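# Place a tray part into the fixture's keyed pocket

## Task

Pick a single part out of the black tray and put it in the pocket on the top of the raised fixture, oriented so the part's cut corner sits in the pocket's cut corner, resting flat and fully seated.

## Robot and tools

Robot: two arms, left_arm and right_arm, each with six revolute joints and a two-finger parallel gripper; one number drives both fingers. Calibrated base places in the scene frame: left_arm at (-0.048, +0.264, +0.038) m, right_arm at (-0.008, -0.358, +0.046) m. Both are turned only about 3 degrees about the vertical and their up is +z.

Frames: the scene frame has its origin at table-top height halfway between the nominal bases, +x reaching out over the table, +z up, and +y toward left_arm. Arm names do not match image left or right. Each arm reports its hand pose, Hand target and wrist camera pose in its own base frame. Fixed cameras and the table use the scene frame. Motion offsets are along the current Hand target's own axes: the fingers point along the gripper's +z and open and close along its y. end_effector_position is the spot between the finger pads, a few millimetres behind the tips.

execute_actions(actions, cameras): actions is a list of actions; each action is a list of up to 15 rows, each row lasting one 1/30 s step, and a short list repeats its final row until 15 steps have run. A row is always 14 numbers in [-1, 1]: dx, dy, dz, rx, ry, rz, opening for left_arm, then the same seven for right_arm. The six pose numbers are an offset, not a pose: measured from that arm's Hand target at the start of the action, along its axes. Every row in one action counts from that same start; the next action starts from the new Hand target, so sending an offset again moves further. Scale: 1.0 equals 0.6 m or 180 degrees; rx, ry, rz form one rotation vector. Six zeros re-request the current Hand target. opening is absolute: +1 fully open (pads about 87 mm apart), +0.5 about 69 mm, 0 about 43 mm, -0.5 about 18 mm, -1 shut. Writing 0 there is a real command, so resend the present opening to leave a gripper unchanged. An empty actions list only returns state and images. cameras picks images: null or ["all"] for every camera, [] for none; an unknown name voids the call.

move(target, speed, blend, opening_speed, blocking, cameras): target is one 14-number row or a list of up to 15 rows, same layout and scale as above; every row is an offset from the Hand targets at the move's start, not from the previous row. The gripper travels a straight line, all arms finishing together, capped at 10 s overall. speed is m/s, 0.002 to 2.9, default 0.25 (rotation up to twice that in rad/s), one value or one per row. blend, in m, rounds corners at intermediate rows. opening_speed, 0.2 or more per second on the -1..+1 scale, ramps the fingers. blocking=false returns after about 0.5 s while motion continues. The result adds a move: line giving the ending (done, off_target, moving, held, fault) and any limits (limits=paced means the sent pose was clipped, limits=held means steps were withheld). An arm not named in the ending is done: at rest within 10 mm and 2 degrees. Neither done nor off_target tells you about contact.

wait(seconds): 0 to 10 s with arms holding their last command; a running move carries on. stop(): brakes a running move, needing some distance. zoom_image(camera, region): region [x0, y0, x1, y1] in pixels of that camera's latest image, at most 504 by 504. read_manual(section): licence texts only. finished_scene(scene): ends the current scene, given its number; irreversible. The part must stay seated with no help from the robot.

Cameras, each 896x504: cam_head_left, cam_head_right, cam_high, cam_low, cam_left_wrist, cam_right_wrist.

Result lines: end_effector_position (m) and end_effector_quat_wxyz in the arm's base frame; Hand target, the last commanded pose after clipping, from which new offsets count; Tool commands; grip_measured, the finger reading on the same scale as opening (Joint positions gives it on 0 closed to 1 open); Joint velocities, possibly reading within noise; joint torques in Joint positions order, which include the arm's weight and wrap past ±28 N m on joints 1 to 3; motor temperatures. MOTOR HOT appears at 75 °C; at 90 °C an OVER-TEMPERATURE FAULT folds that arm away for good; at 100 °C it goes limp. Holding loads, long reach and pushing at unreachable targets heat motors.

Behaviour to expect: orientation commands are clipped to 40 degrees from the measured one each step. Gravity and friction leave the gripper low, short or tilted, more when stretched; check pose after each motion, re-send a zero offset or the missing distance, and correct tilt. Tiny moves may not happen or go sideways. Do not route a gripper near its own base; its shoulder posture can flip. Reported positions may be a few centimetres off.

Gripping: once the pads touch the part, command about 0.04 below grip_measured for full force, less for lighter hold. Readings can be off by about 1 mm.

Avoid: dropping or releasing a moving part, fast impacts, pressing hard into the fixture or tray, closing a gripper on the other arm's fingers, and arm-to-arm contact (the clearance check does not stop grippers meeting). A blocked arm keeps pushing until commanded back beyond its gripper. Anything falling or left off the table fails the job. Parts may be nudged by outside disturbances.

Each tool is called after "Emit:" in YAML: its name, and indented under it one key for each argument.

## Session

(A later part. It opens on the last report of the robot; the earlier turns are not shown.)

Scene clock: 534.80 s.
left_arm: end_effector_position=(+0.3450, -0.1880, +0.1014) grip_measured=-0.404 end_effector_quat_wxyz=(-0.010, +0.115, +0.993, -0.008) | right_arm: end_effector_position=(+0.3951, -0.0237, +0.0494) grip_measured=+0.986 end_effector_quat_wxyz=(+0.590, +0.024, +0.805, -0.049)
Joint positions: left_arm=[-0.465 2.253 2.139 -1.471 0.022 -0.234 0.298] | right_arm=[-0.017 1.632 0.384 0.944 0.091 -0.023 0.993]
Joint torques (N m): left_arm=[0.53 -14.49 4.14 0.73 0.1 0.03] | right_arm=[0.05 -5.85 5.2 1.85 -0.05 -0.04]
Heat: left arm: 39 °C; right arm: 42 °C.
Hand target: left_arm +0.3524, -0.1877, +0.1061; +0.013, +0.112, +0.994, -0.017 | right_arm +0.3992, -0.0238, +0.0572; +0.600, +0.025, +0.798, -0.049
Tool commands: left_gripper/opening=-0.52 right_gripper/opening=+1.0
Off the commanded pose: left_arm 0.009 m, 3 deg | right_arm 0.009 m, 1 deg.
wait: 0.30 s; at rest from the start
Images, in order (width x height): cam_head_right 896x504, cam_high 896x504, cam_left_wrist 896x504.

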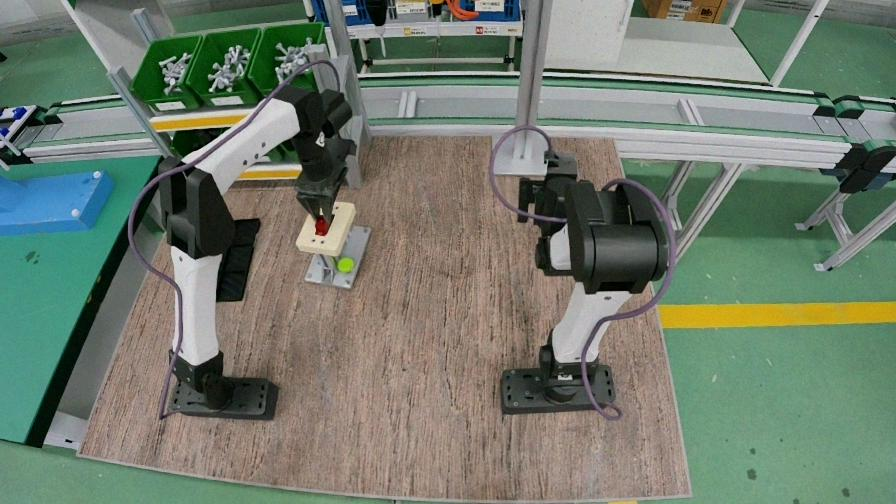

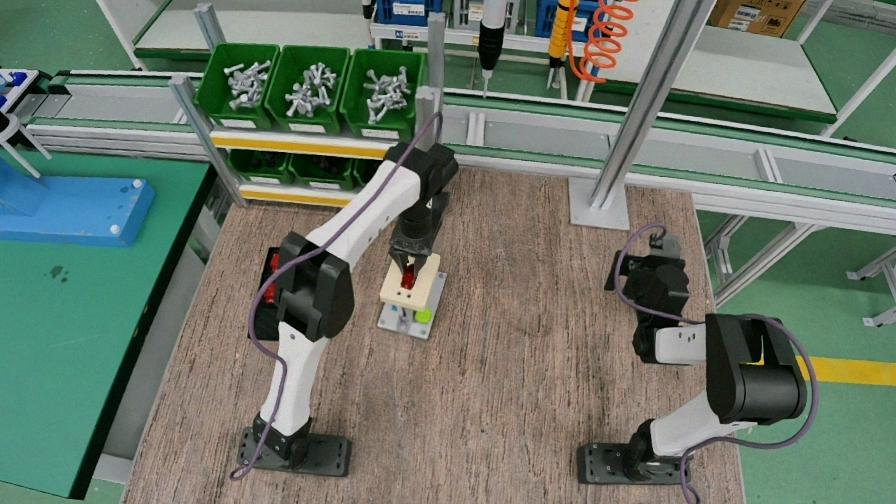

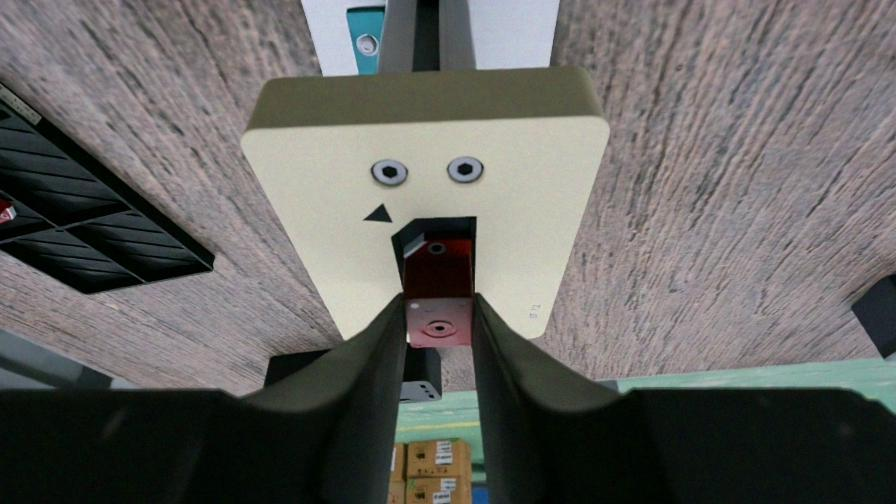

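Emit:
move:
  target: [-0.005,0.0,-0.018,0,0,0,-0.52,0,0,0,0,0,0,1]
  cameras: ["cam_left_wrist","cam_high"]
  speed: 0.06

Emit:
zoom_image:
  camera: "cam_left_wrist"
  region: [340, 120, 540, 370]

Emit:
zoom_image:
  camera: "cam_high"
  region: [360, 220, 460, 350]

Scene clock: 546.50 s.
left_arm: end_effector_position=(+0.3495, -0.1901, +0.1077) grip_measured=-0.404 end_effector_quat_wxyz=(+0.001, +0.117, +0.993, -0.012) | right_arm: end_effector_position=(+0.3951, -0.0237, +0.0494) grip_measured=+0.986 end_effector_quat_wxyz=(+0.590, +0.024, +0.805, -0.049)
Joint positions: left_arm=[-0.465 2.253 2.168 -1.476 0.022 -0.23 0.298] | right_arm=[-0.017 1.632 0.384 0.944 0.091 -0.023 0.993]
Joint torques (N m): left_arm=[0.75 -12.45 8.88 0.27 0.1 0.03] | right_arm=[0.03 -5.85 5.2 1.85 -0.04 -0.04]
Heat: left arm: 40 °C; right arm: 42 °C.
Hand target: left_arm +0.3551, -0.1880, +0.1169; +0.013, +0.112, +0.994, -0.017 | right_arm +0.3992, -0.0238, +0.0572; +0.600, +0.025, +0.798, -0.049
Off the commanded pose: left_arm 0.011 m, 2 deg | right_arm 0.009 m, 1 deg.
move: off_target (left_arm)
Images, in order (width x height): cam_high 896x504, cam_left_wrist 896x504.

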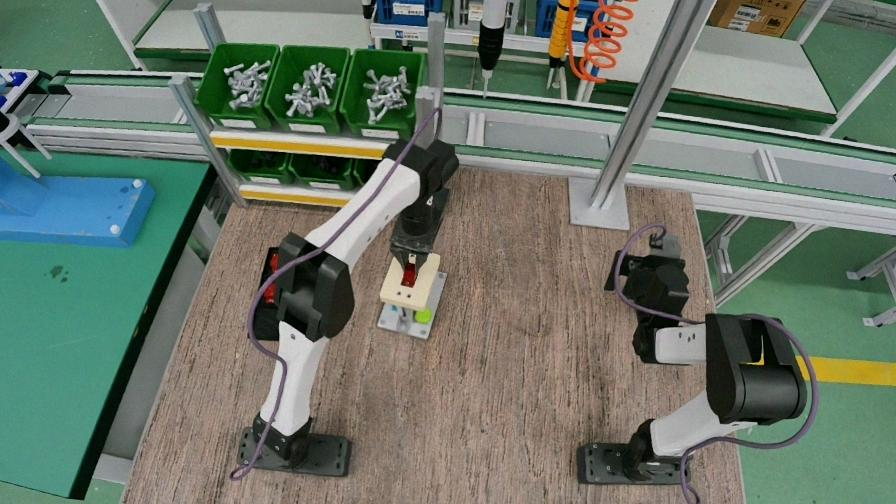

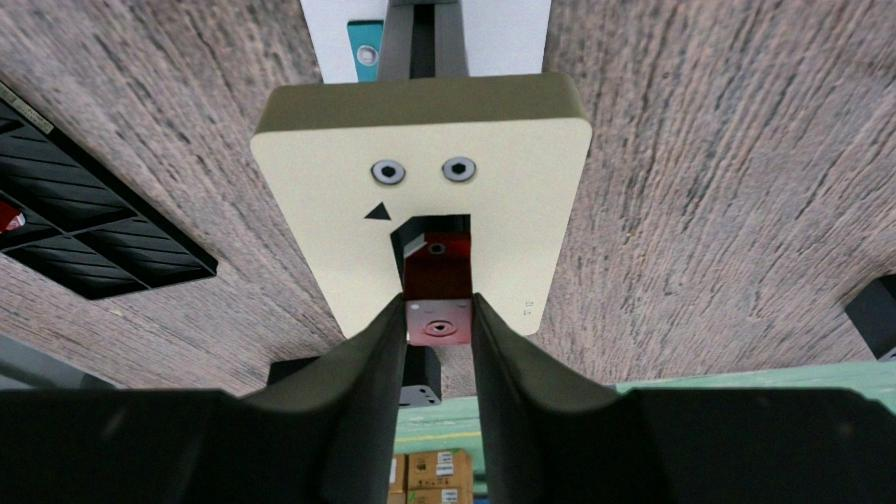

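Scaled by 2.016 (camera's finer frame: 1280x720).

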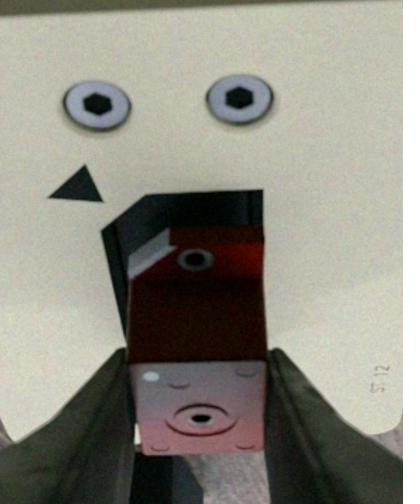

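Scaled by 3.877 (camera's finer frame: 1280x720).

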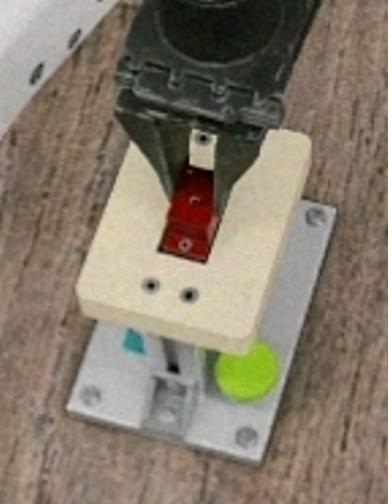

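Emit:
zoom_image:
  camera: "cam_high"
  region: [390, 250, 430, 295]

Scaled by 11.200 (camera's finer frame: 1280x720).

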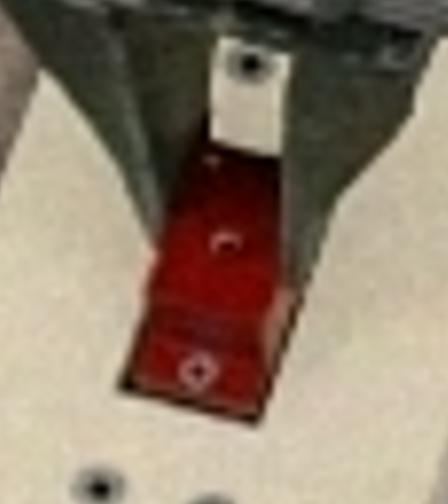

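Emit:
move:
  target: [-0.0022,0.0083,0.0,-0.0032,-0.0048,0,-0.52,0,0,0,0,0,0,1]
  cameras: ["cam_left_wrist","cam_high"]
  speed: 0.06

Emit:
zoom_image:
  camera: "cam_left_wrist"
  region: [340, 120, 540, 370]

Emit:
zoom_image:
  camera: "cam_high"
  region: [390, 250, 430, 295]

Scene clock: 642.23 s.
left_arm: end_effector_position=(+0.3504, -0.1883, +0.1077) grip_measured=-0.404 end_effector_quat_wxyz=(+0.001, +0.119, +0.993, -0.012) | right_arm: end_effector_position=(+0.3951, -0.0237, +0.0494) grip_measured=+0.986 end_effector_quat_wxyz=(+0.590, +0.024, +0.805, -0.049)
Joint positions: left_arm=[-0.46 2.253 2.168 -1.476 0.022 -0.221 0.298] | right_arm=[-0.017 1.632 0.384 0.944 0.091 -0.023 0.993]
Joint torques (N m): left_arm=[0.98 -13.97 6.58 0.46 -0.05 -0.01] | right_arm=[0.05 -5.83 5.19 1.85 -0.04 -0.04]
Heat: left arm: 40 °C; right arm: 43 °C.
Hand target: left_arm +0.3575, -0.1834, +0.1168; +0.021, +0.111, +0.993, -0.013 | right_arm +0.3992, -0.0238, +0.0572; +0.600, +0.025, +0.798, -0.049
Off the commanded pose: left_arm 0.013 m, 2 deg | right_arm 0.009 m, 1 deg.
move: off_target (left_arm)
Images, in order (width x height): cam_high 896x504, cam_left_wrist 896x504.

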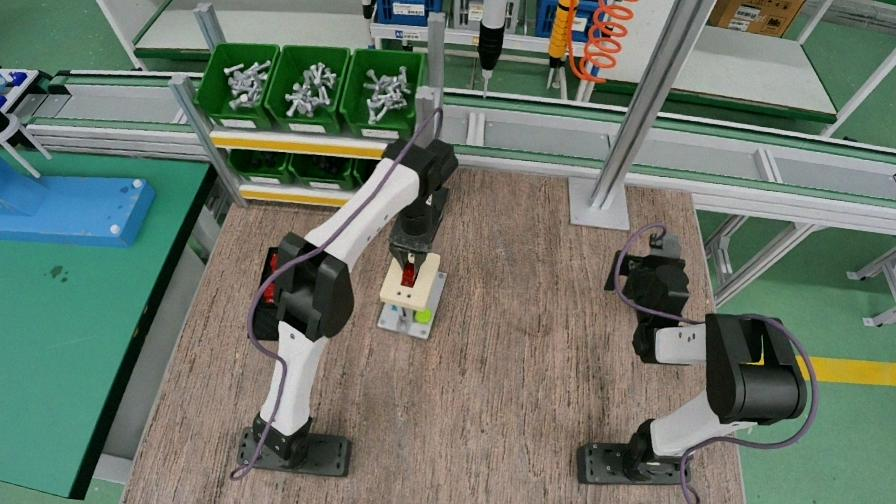

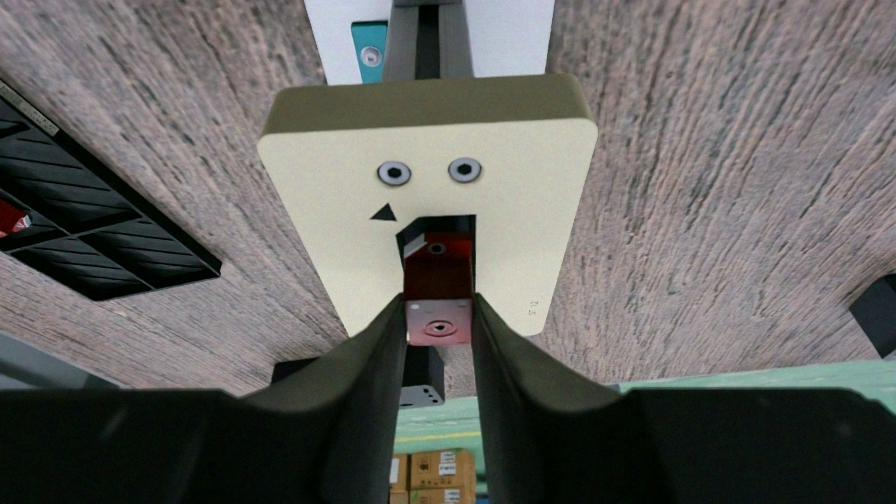

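Scaled by 2.016 (camera's finer frame: 1280x720).

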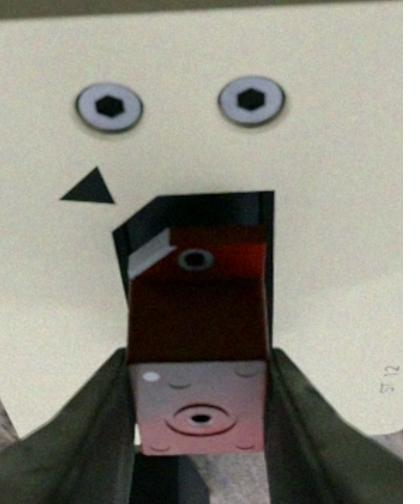

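Scaled by 11.200 (camera's finer frame: 1280x720).

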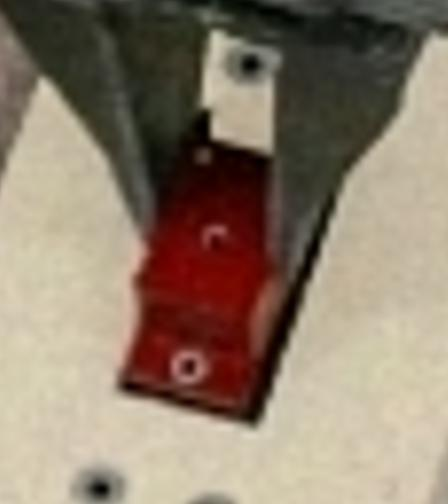

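Emit:
move:
  target: [0.0065,0.0,0.021,-0.006,-0.008,-0.01,-0.52,0,0,0,0,0,0,1]
  cameras: ["cam_left_wrist","cam_high"]
  speed: 0.06

Emit:
zoom_image:
  camera: "cam_left_wrist"
  region: [340, 120, 540, 370]

Emit:
zoom_image:
  camera: "cam_high"
  region: [390, 250, 430, 295]

Scene clock: 670.00 s.
left_arm: end_effector_position=(+0.3510, -0.1878, +0.1007) grip_measured=-0.404 end_effector_quat_wxyz=(+0.019, +0.110, +0.994, -0.014) | right_arm: end_effector_position=(+0.3951, -0.0237, +0.0494) grip_measured=+0.986 end_effector_quat_wxyz=(+0.590, +0.024, +0.805, -0.049)
Joint positions: left_arm=[-0.46 2.204 2.064 -1.386 0.013 -0.241 0.298] | right_arm=[-0.017 1.632 0.384 0.944 0.091 -0.023 0.993]
Joint torques (N m): left_arm=[0.09 -13.93 3.97 0.62 -0.23 -0.21] | right_arm=[0.05 -5.83 5.2 1.85 -0.04 -0.04]
Motor temperatures (°C): left_arm=[18 43 30 22 18 18 20] | right_arm=[21 27 26 43 20 19 17]
Heat: left arm: 43 °C; right arm: 43 °C.
Hand target: left_arm +0.3542, -0.1829, +0.1041; +0.034, +0.096, +0.995, -0.005 | right_arm +0.3992, -0.0238, +0.0572; +0.600, +0.025, +0.798, -0.049
Off the commanded pose: left_arm 0.007 m, 3 deg | right_arm 0.009 m, 1 deg.
move: off_target (left_arm)
Images, in order (width x height): cam_high 896x504, cam_left_wrist 896x504.

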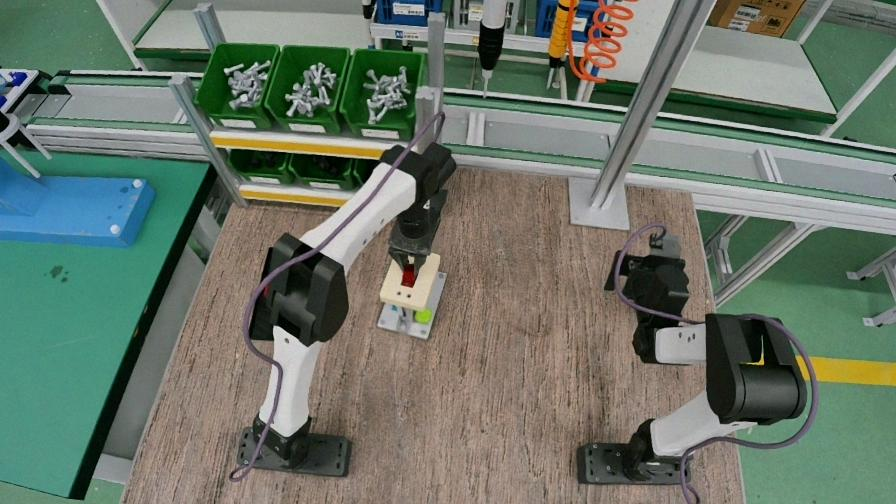

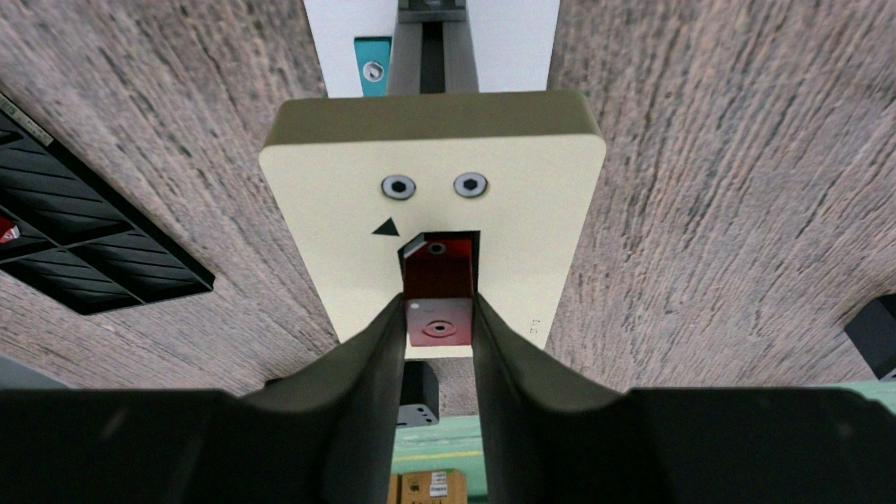

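Scaled by 2.016 (camera's finer frame: 1280x720).

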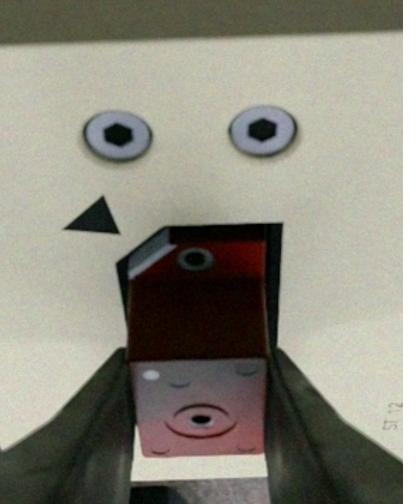

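Scaled by 11.200 (camera's finer frame: 1280x720).

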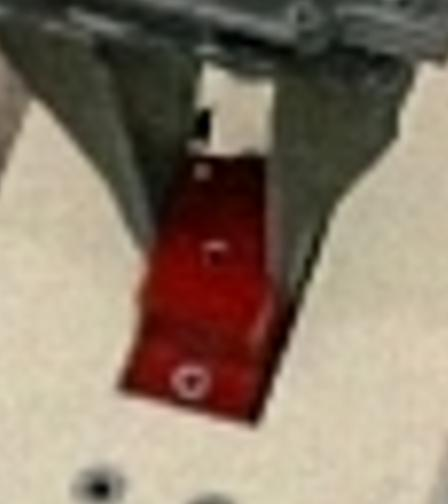

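Emit:
move:
  target: [0.0,0.0,-0.008,0.0,0.014,0.0,-0.52,0,0,0,0,0,0,1]
  cameras: ["cam_left_wrist","cam_high"]
  speed: 0.06

Emit:
zoom_image:
  camera: "cam_left_wrist"
  region: [340, 120, 540, 370]

Scene clock: 691.03 s.
left_arm: end_effector_position=(+0.3492, -0.1867, +0.1074) grip_measured=-0.404 end_effector_quat_wxyz=(+0.011, +0.109, +0.994, -0.011) | right_arm: end_effector_position=(+0.3951, -0.0237, +0.0494) grip_measured=+0.986 end_effector_quat_wxyz=(+0.590, +0.024, +0.805, -0.049)
Joint positions: left_arm=[-0.46 2.218 2.111 -1.436 0.012 -0.242 0.298] | right_arm=[-0.017 1.632 0.384 0.944 0.091 -0.023 0.993]
Joint torques (N m): left_arm=[0.53 -10.17 8.95 0.24 -0.1 -0.16] | right_arm=[0.05 -5.83 5.19 1.85 -0.05 -0.03]
Heat: left arm: 42 °C; right arm: 43 °C.
Hand target: left_arm +0.3539, -0.1829, +0.1089; +0.012, +0.096, +0.995, -0.003 | right_arm +0.3992, -0.0238, +0.0572; +0.600, +0.025, +0.798, -0.049
Off the commanded pose: left_arm 0.006 m, 2 deg | right_arm 0.009 m, 1 deg.
move: done
Images, in order (width x height): cam_high 896x504, cam_left_wrist 896x504.

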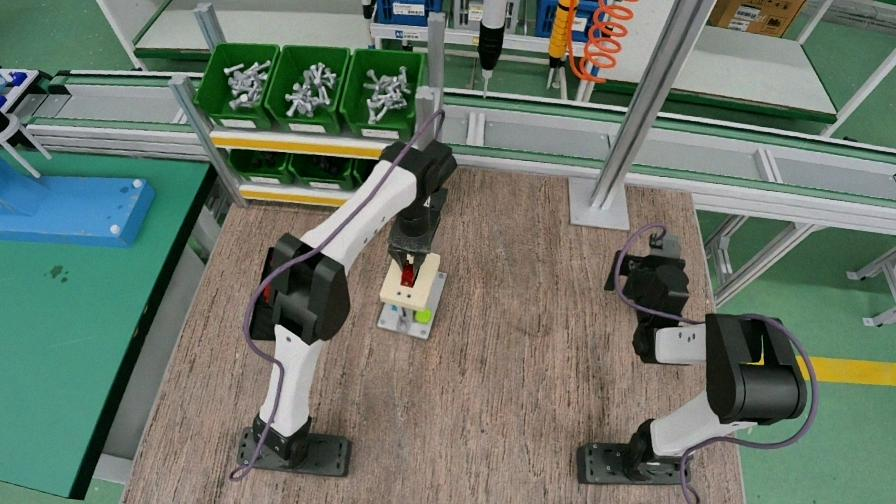

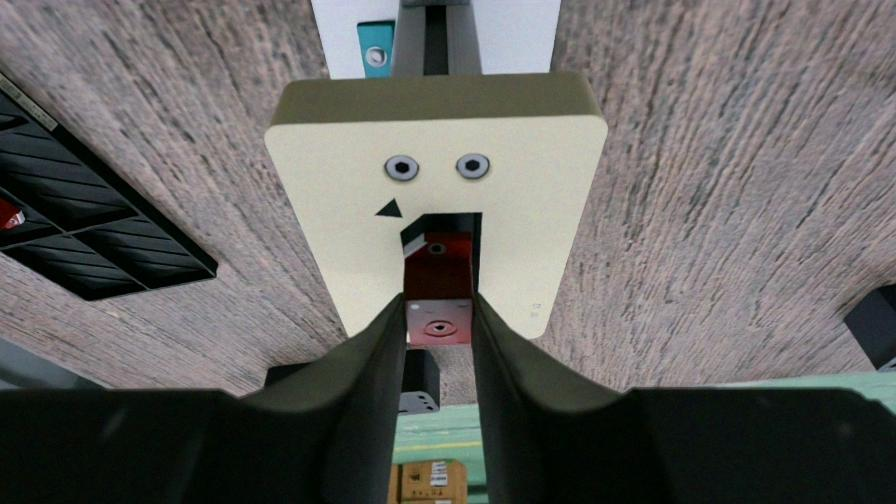

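Scaled by 2.016 (camera's finer frame: 1280x720).

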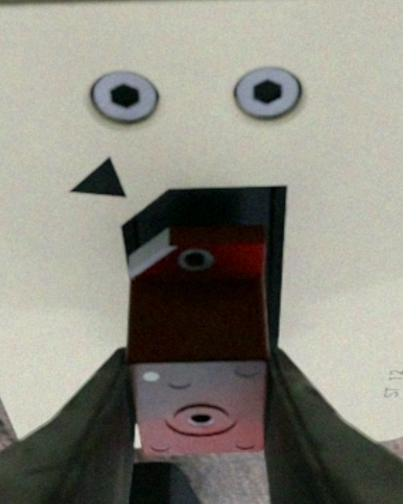

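Emit:
move:
  target: [-0.0023,0.0,0.0132,0.0,0.007,0.0,-0.52,0,0,0,0,0,0,1]
  cameras: ["cam_left_wrist","cam_high"]
  speed: 0.05

Emit:
zoom_image:
  camera: "cam_left_wrist"
  region: [340, 120, 540, 370]

Emit:
zoom_image:
  camera: "cam_high"
  region: [390, 250, 430, 295]

Scene clock: 713.93 s.
left_arm: end_effector_position=(+0.3520, -0.1881, +0.1013) grip_measured=-0.404 end_effector_quat_wxyz=(+0.006, +0.109, +0.994, -0.009) | right_arm: end_effector_position=(+0.3951, -0.0237, +0.0494) grip_measured=+0.986 end_effector_quat_wxyz=(+0.590, +0.024, +0.805, -0.049)
Joint positions: left_arm=[-0.46 2.245 2.131 -1.439 0.012 -0.242 0.298] | right_arm=[-0.017 1.632 0.384 0.944 0.091 -0.023 0.993]
Joint torques (N m): left_arm=[0.83 -9.96 8.66 0.18 -0.03 -0.13] | right_arm=[0.03 -5.85 5.19 1.84 -0.04 -0.04]
Heat: left arm: 42 °C; right arm: 43 °C.
Hand target: left_arm +0.3555, -0.1832, +0.1010; +0.002, +0.096, +0.995, -0.002 | right_arm +0.3992, -0.0238, +0.0572; +0.600, +0.025, +0.798, -0.049
Off the commanded pose: left_arm 0.006 m, 2 deg | right_arm 0.009 m, 1 deg.
move: done
Images, in order (width x height): cam_high 896x504, cam_left_wrist 896x504.

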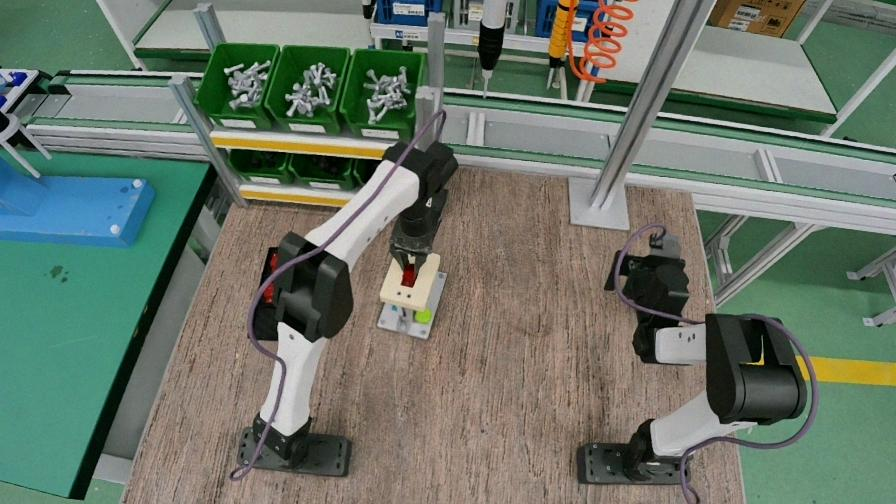

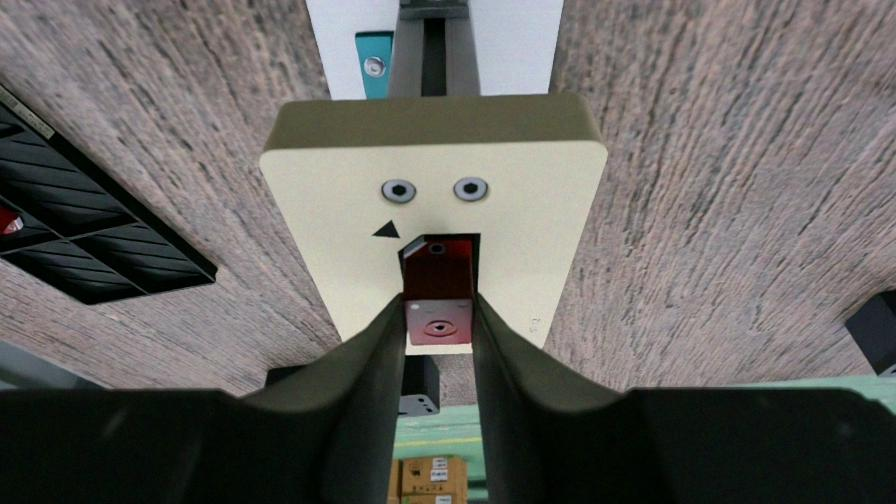

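Scaled by 2.016 (camera's finer frame: 1280x720).

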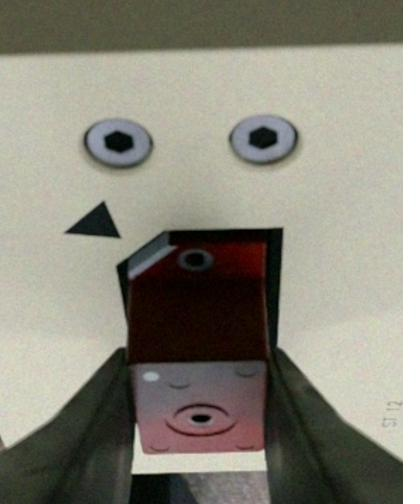

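Scaled by 11.200 (camera's finer frame: 1280x720).

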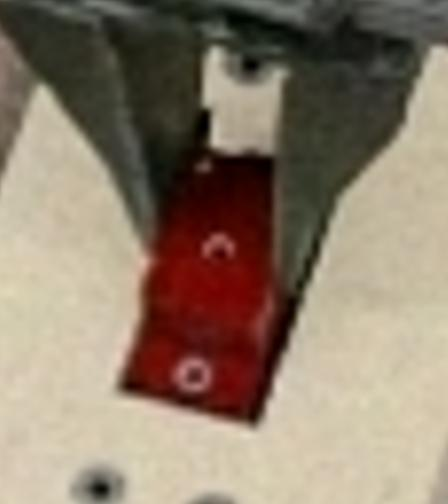

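Emit:
move:
  target: [0,0.0,0.0075,0.0,0.002,0.0,-0.52,0,0,0,0,0,0,1]
  cameras: ["cam_left_wrist","cam_high"]
  speed: 0.04

Emit:
zoom_image:
  camera: "cam_left_wrist"
  region: [340, 120, 540, 370]

Emit:
zoom_image:
  camera: "cam_high"
  region: [390, 250, 430, 295]

Scene clock: 719.33 s.
left_arm: end_effector_position=(+0.3520, -0.1880, +0.1010) grip_measured=-0.404 end_effector_quat_wxyz=(+0.005, +0.109, +0.994, -0.008) | right_arm: end_effector_position=(+0.3951, -0.0237, +0.0494) grip_measured=+0.986 end_effector_quat_wxyz=(+0.590, +0.024, +0.805, -0.049)
Joint positions: left_arm=[-0.46 2.246 2.131 -1.44 0.012 -0.242 0.298] | right_arm=[-0.017 1.632 0.384 0.944 0.091 -0.023 0.993]
Joint torques (N m): left_arm=[0.88 -9.52 7.73 0.26 -0.01 -0.12] | right_arm=[0.05 -5.85 5.19 1.84 -0.04 -0.04]
Heat: left arm: 42 °C; right arm: 43 °C.
Hand target: left_arm +0.3554, -0.1832, +0.0965; -0.002, +0.096, +0.995, -0.002 | right_arm +0.3992, -0.0238, +0.0572; +0.600, +0.025, +0.798, -0.049
Off the commanded pose: left_arm 0.007 m, 2 deg | right_arm 0.009 m, 1 deg.
move: done
Images, in order (width x height): cam_high 896x504, cam_left_wrist 896x504.

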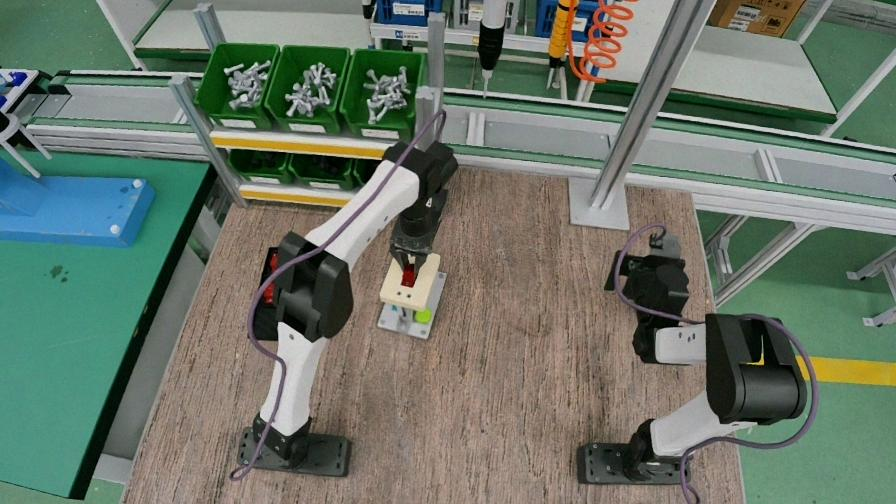

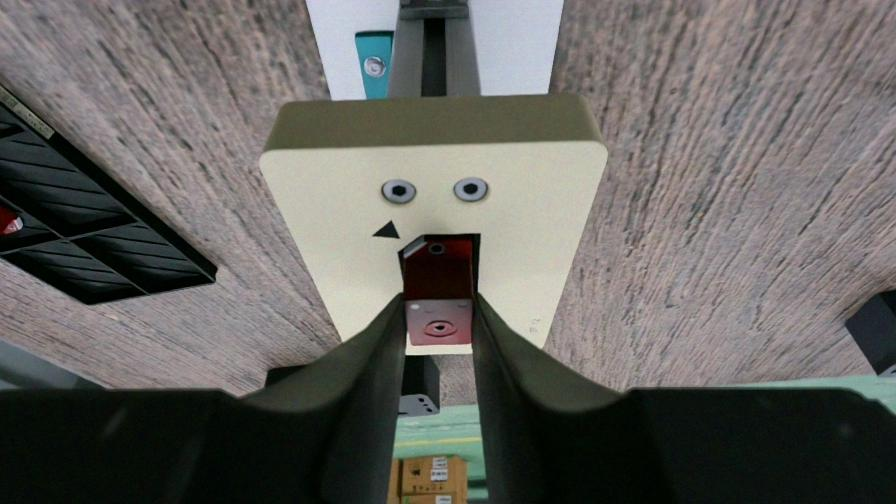

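Scaled by 2.016 (camera's finer frame: 1280x720).

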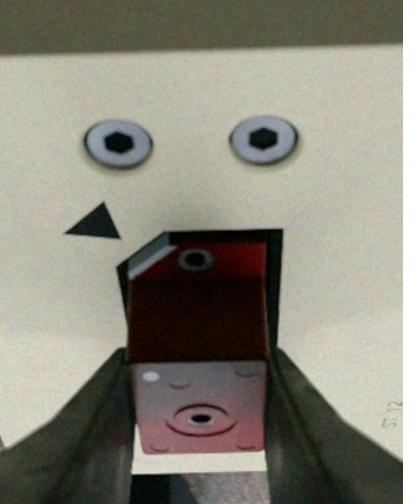

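Scaled by 11.200 (camera's finer frame: 1280x720).

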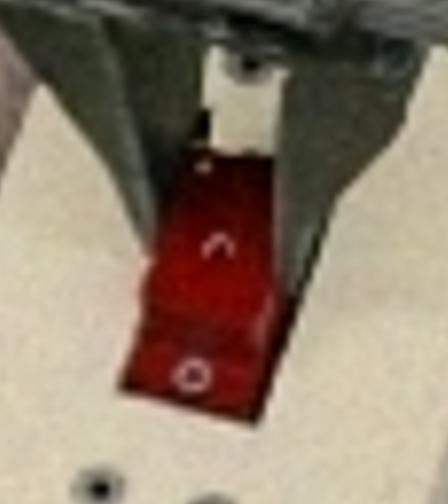

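Emit:
move:
  target: [0,0.0,0.006,0.0,0.0,0.0,-0.52,0,0,0,0,0,0,1]
  cameras: ["cam_left_wrist","cam_high"]
  speed: 0.04

Emit:
zoom_image:
  camera: "cam_left_wrist"
  region: [340, 120, 540, 370]

Scene clock: 724.80 s.
left_arm: end_effector_position=(+0.3520, -0.1880, +0.1010) grip_measured=-0.404 end_effector_quat_wxyz=(+0.005, +0.109, +0.994, -0.008) | right_arm: end_effector_position=(+0.3951, -0.0237, +0.0494) grip_measured=+0.986 end_effector_quat_wxyz=(+0.590, +0.024, +0.805, -0.049)
Joint positions: left_arm=[-0.46 2.246 2.131 -1.44 0.012 -0.242 0.298] | right_arm=[-0.017 1.632 0.384 0.944 0.091 -0.023 0.993]
Joint torques (N m): left_arm=[0.87 -9.7 6.04 0.41 -0.01 -0.13] | right_arm=[0.03 -5.85 5.2 1.84 -0.05 -0.04]
Heat: left arm: 42 °C; right arm: 43 °C.
Hand target: left_arm +0.3554, -0.1832, +0.0929; -0.002, +0.096, +0.995, -0.002 | right_arm +0.3992, -0.0238, +0.0572; +0.600, +0.025, +0.798, -0.049
Off the commanded pose: left_arm 0.010 m, 2 deg | right_arm 0.009 m, 1 deg.
move: done
Images, in order (width x height): cam_high 896x504, cam_left_wrist 896x504.

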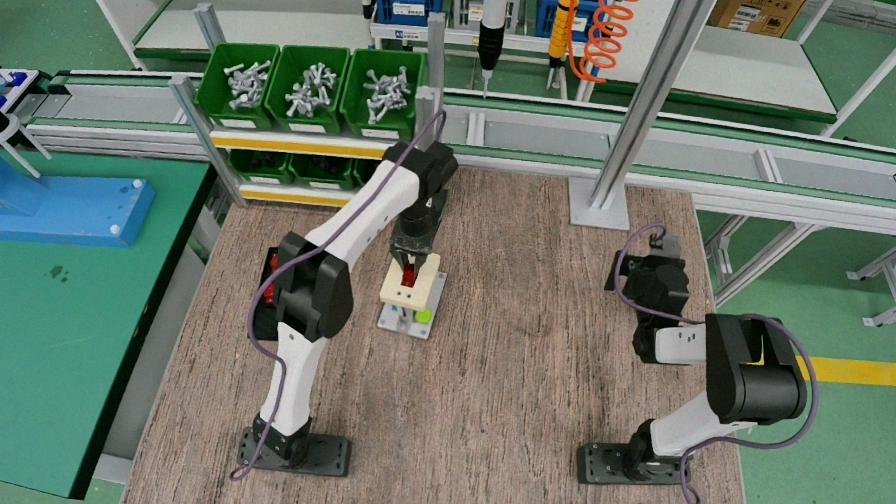

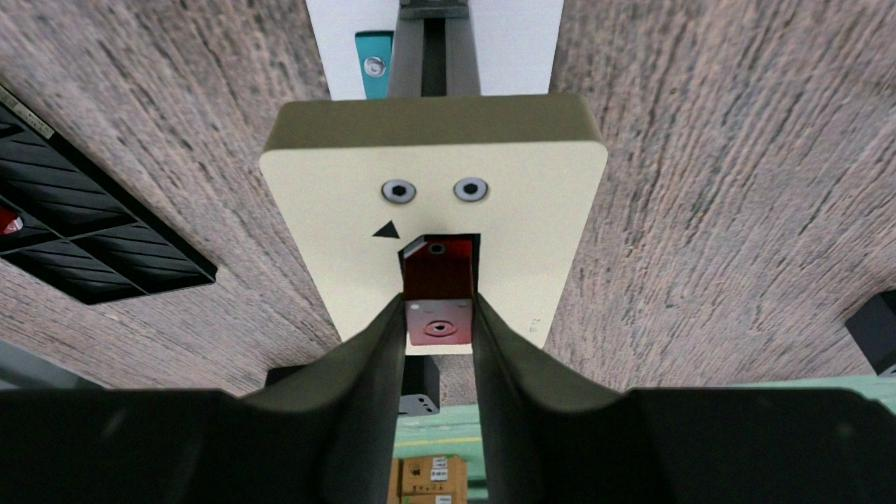

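Scaled by 2.016 (camera's finer frame: 1280x720).

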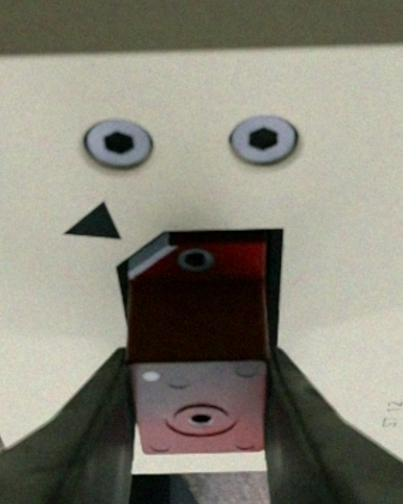

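Emit:
move:
  target: [0,0.0,-0.013,0.0,0.0,0.0,-0.52,0,0,0,0,0,0,1]
  cameras: []
  speed: 0.04

Emit:
move:
  target: [0,0.0,0,0.0,0.0,0.0,-0.3,0,0,0,0,0,0,1]
  cameras: ["cam_left_wrist","cam_high"]
  opening_speed: 0.2

Emit:
zoom_image:
  camera: "cam_left_wrist"
  region: [340, 120, 540, 370]

Emit:
zoom_image:
  camera: "cam_high"
  region: [390, 250, 430, 295]

Scene clock: 750.27 s.
left_arm: end_effector_position=(+0.3521, -0.1881, +0.1012) grip_measured=-0.404 end_effector_quat_wxyz=(+0.003, +0.109, +0.994, -0.008) | right_arm: end_effector_position=(+0.3951, -0.0237, +0.0494) grip_measured=+0.986 end_effector_quat_wxyz=(+0.590, +0.024, +0.805, -0.049)
Joint positions: left_arm=[-0.46 2.253 2.143 -1.449 0.012 -0.242 0.298] | right_arm=[-0.017 1.632 0.384 0.944 0.091 -0.023 0.993]
Joint torques (N m): left_arm=[0.9 -10 8.59 0.16 -0.01 -0.12] | right_arm=[0.05 -5.85 5.2 1.85 -0.05 -0.04]
Heat: left arm: 41 °C; right arm: 43 °C.
Hand target: left_arm +0.3554, -0.1832, +0.1007; -0.002, +0.096, +0.995, -0.002 | right_arm +0.3992, -0.0238, +0.0572; +0.600, +0.025, +0.798, -0.049
Off the commanded pose: left_arm 0.006 m, 2 deg | right_arm 0.009 m, 1 deg.
move: done

Scene clock: 751.57 s.
left_arm: end_effector_position=(+0.3515, -0.1878, +0.1019) grip_measured=-0.300 end_effector_quat_wxyz=(+0.002, +0.109, +0.994, -0.007) | right_arm: end_effector_position=(+0.3951, -0.0237, +0.0494) grip_measured=+0.986 end_effector_quat_wxyz=(+0.590, +0.024, +0.805, -0.049)
Joint positions: left_arm=[-0.46 2.253 2.145 -1.454 0.012 -0.242 0.35] | right_arm=[-0.017 1.632 0.384 0.944 0.091 -0.023 0.993]
Joint torques (N m): left_arm=[0.87 -9.98 8.4 0.2 -0.01 -0.13] | right_arm=[0.03 -5.83 5.19 1.85 -0.05 -0.04]
Heat: left arm: 41 °C; right arm: 43 °C.
Hand target: left_arm +0.3554, -0.1832, +0.1006; -0.002, +0.096, +0.995, -0.002 | right_arm +0.3992, -0.0238, +0.0572; +0.600, +0.025, +0.798, -0.049
Off the commanded pose: left_arm 0.006 m, 2 deg | right_arm 0.009 m, 1 deg.
move: done
Images, in order (width x height): cam_high 896x504, cam_left_wrist 896x504.

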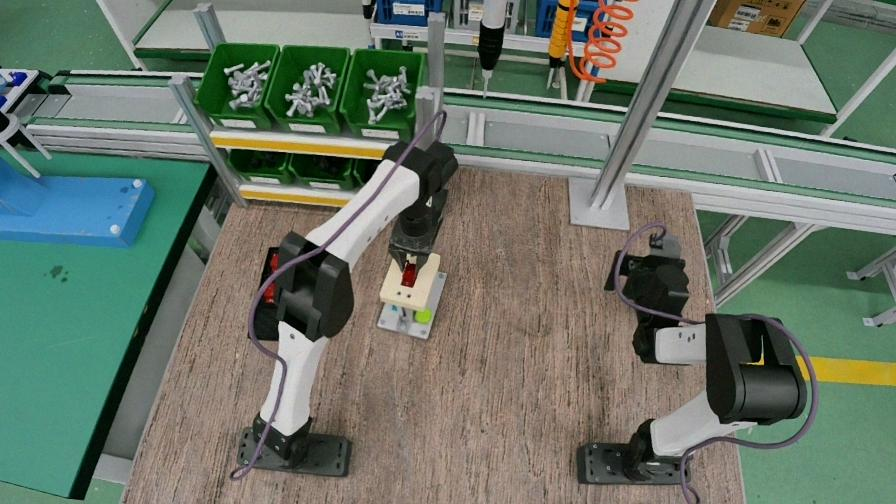

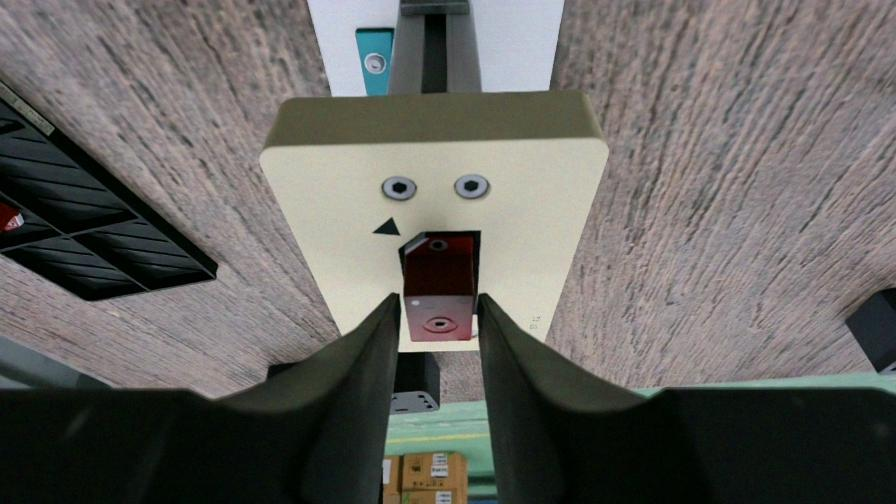

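Scaled by 2.016 (camera's finer frame: 1280x720).

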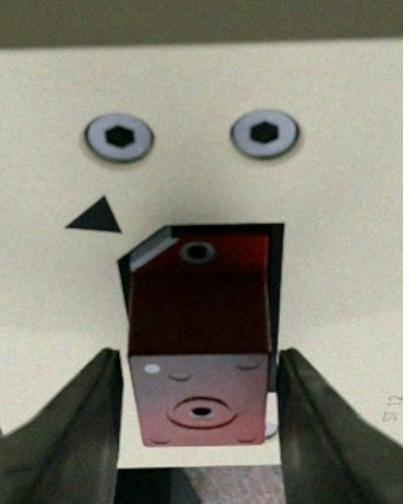

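Scaled by 11.200 (camera's finer frame: 1280x720).

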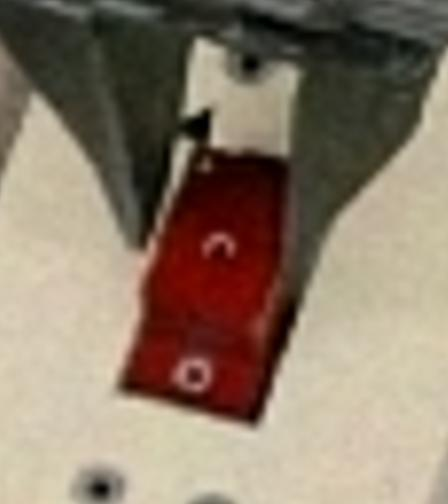

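Emit:
move:
  target: [0,-0.015,0,0.0,0.0,0.0,-0.3,0,0,0,0,0,0,1]
  cameras: ["cam_left_wrist"]
  speed: 0.04

Emit:
zoom_image:
  camera: "cam_left_wrist"
  region: [380, 200, 500, 360]

Scene clock: 762.90 s.
left_arm: end_effector_position=(+0.3512, -0.1915, +0.1019) grip_measured=-0.300 end_effector_quat_wxyz=(+0.000, +0.109, +0.994, -0.007) | right_arm: end_effector_position=(+0.3951, -0.0237, +0.0494) grip_measured=+0.986 end_effector_quat_wxyz=(+0.590, +0.024, +0.805, -0.049)
Joint positions: left_arm=[-0.468 2.266 2.166 -1.465 0.012 -0.25 0.35] | right_arm=[-0.017 1.632 0.384 0.944 0.091 -0.023 0.993]
Joint torques (N m): left_arm=[-0.27 -10.02 8.55 0.23 -0.01 -0.24] | right_arm=[0.05 -5.83 5.19 1.85 -0.04 -0.04]
Heat: left arm: 40 °C; right arm: 43 °C.
Hand target: left_arm +0.3537, -0.1921, +0.1008; -0.002, +0.096, +0.995, -0.002 | right_arm +0.3992, -0.0238, +0.0572; +0.600, +0.025, +0.798, -0.049
Off the commanded pose: left_arm 0.003 m, 2 deg | right_arm 0.009 m, 1 deg.
move: done

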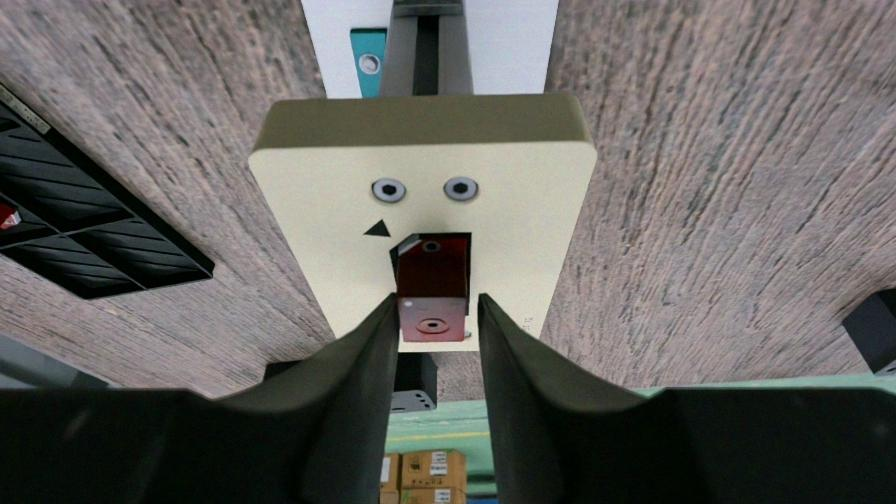

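Scaled by 3.150 (camera's finer frame: 1280x720).

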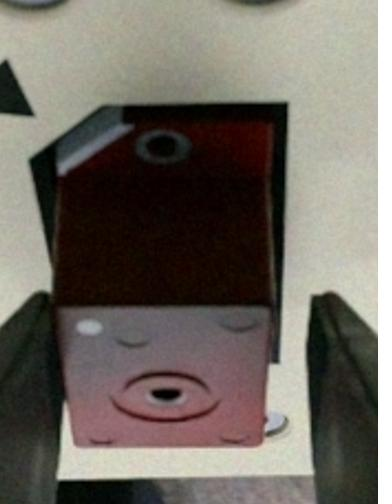

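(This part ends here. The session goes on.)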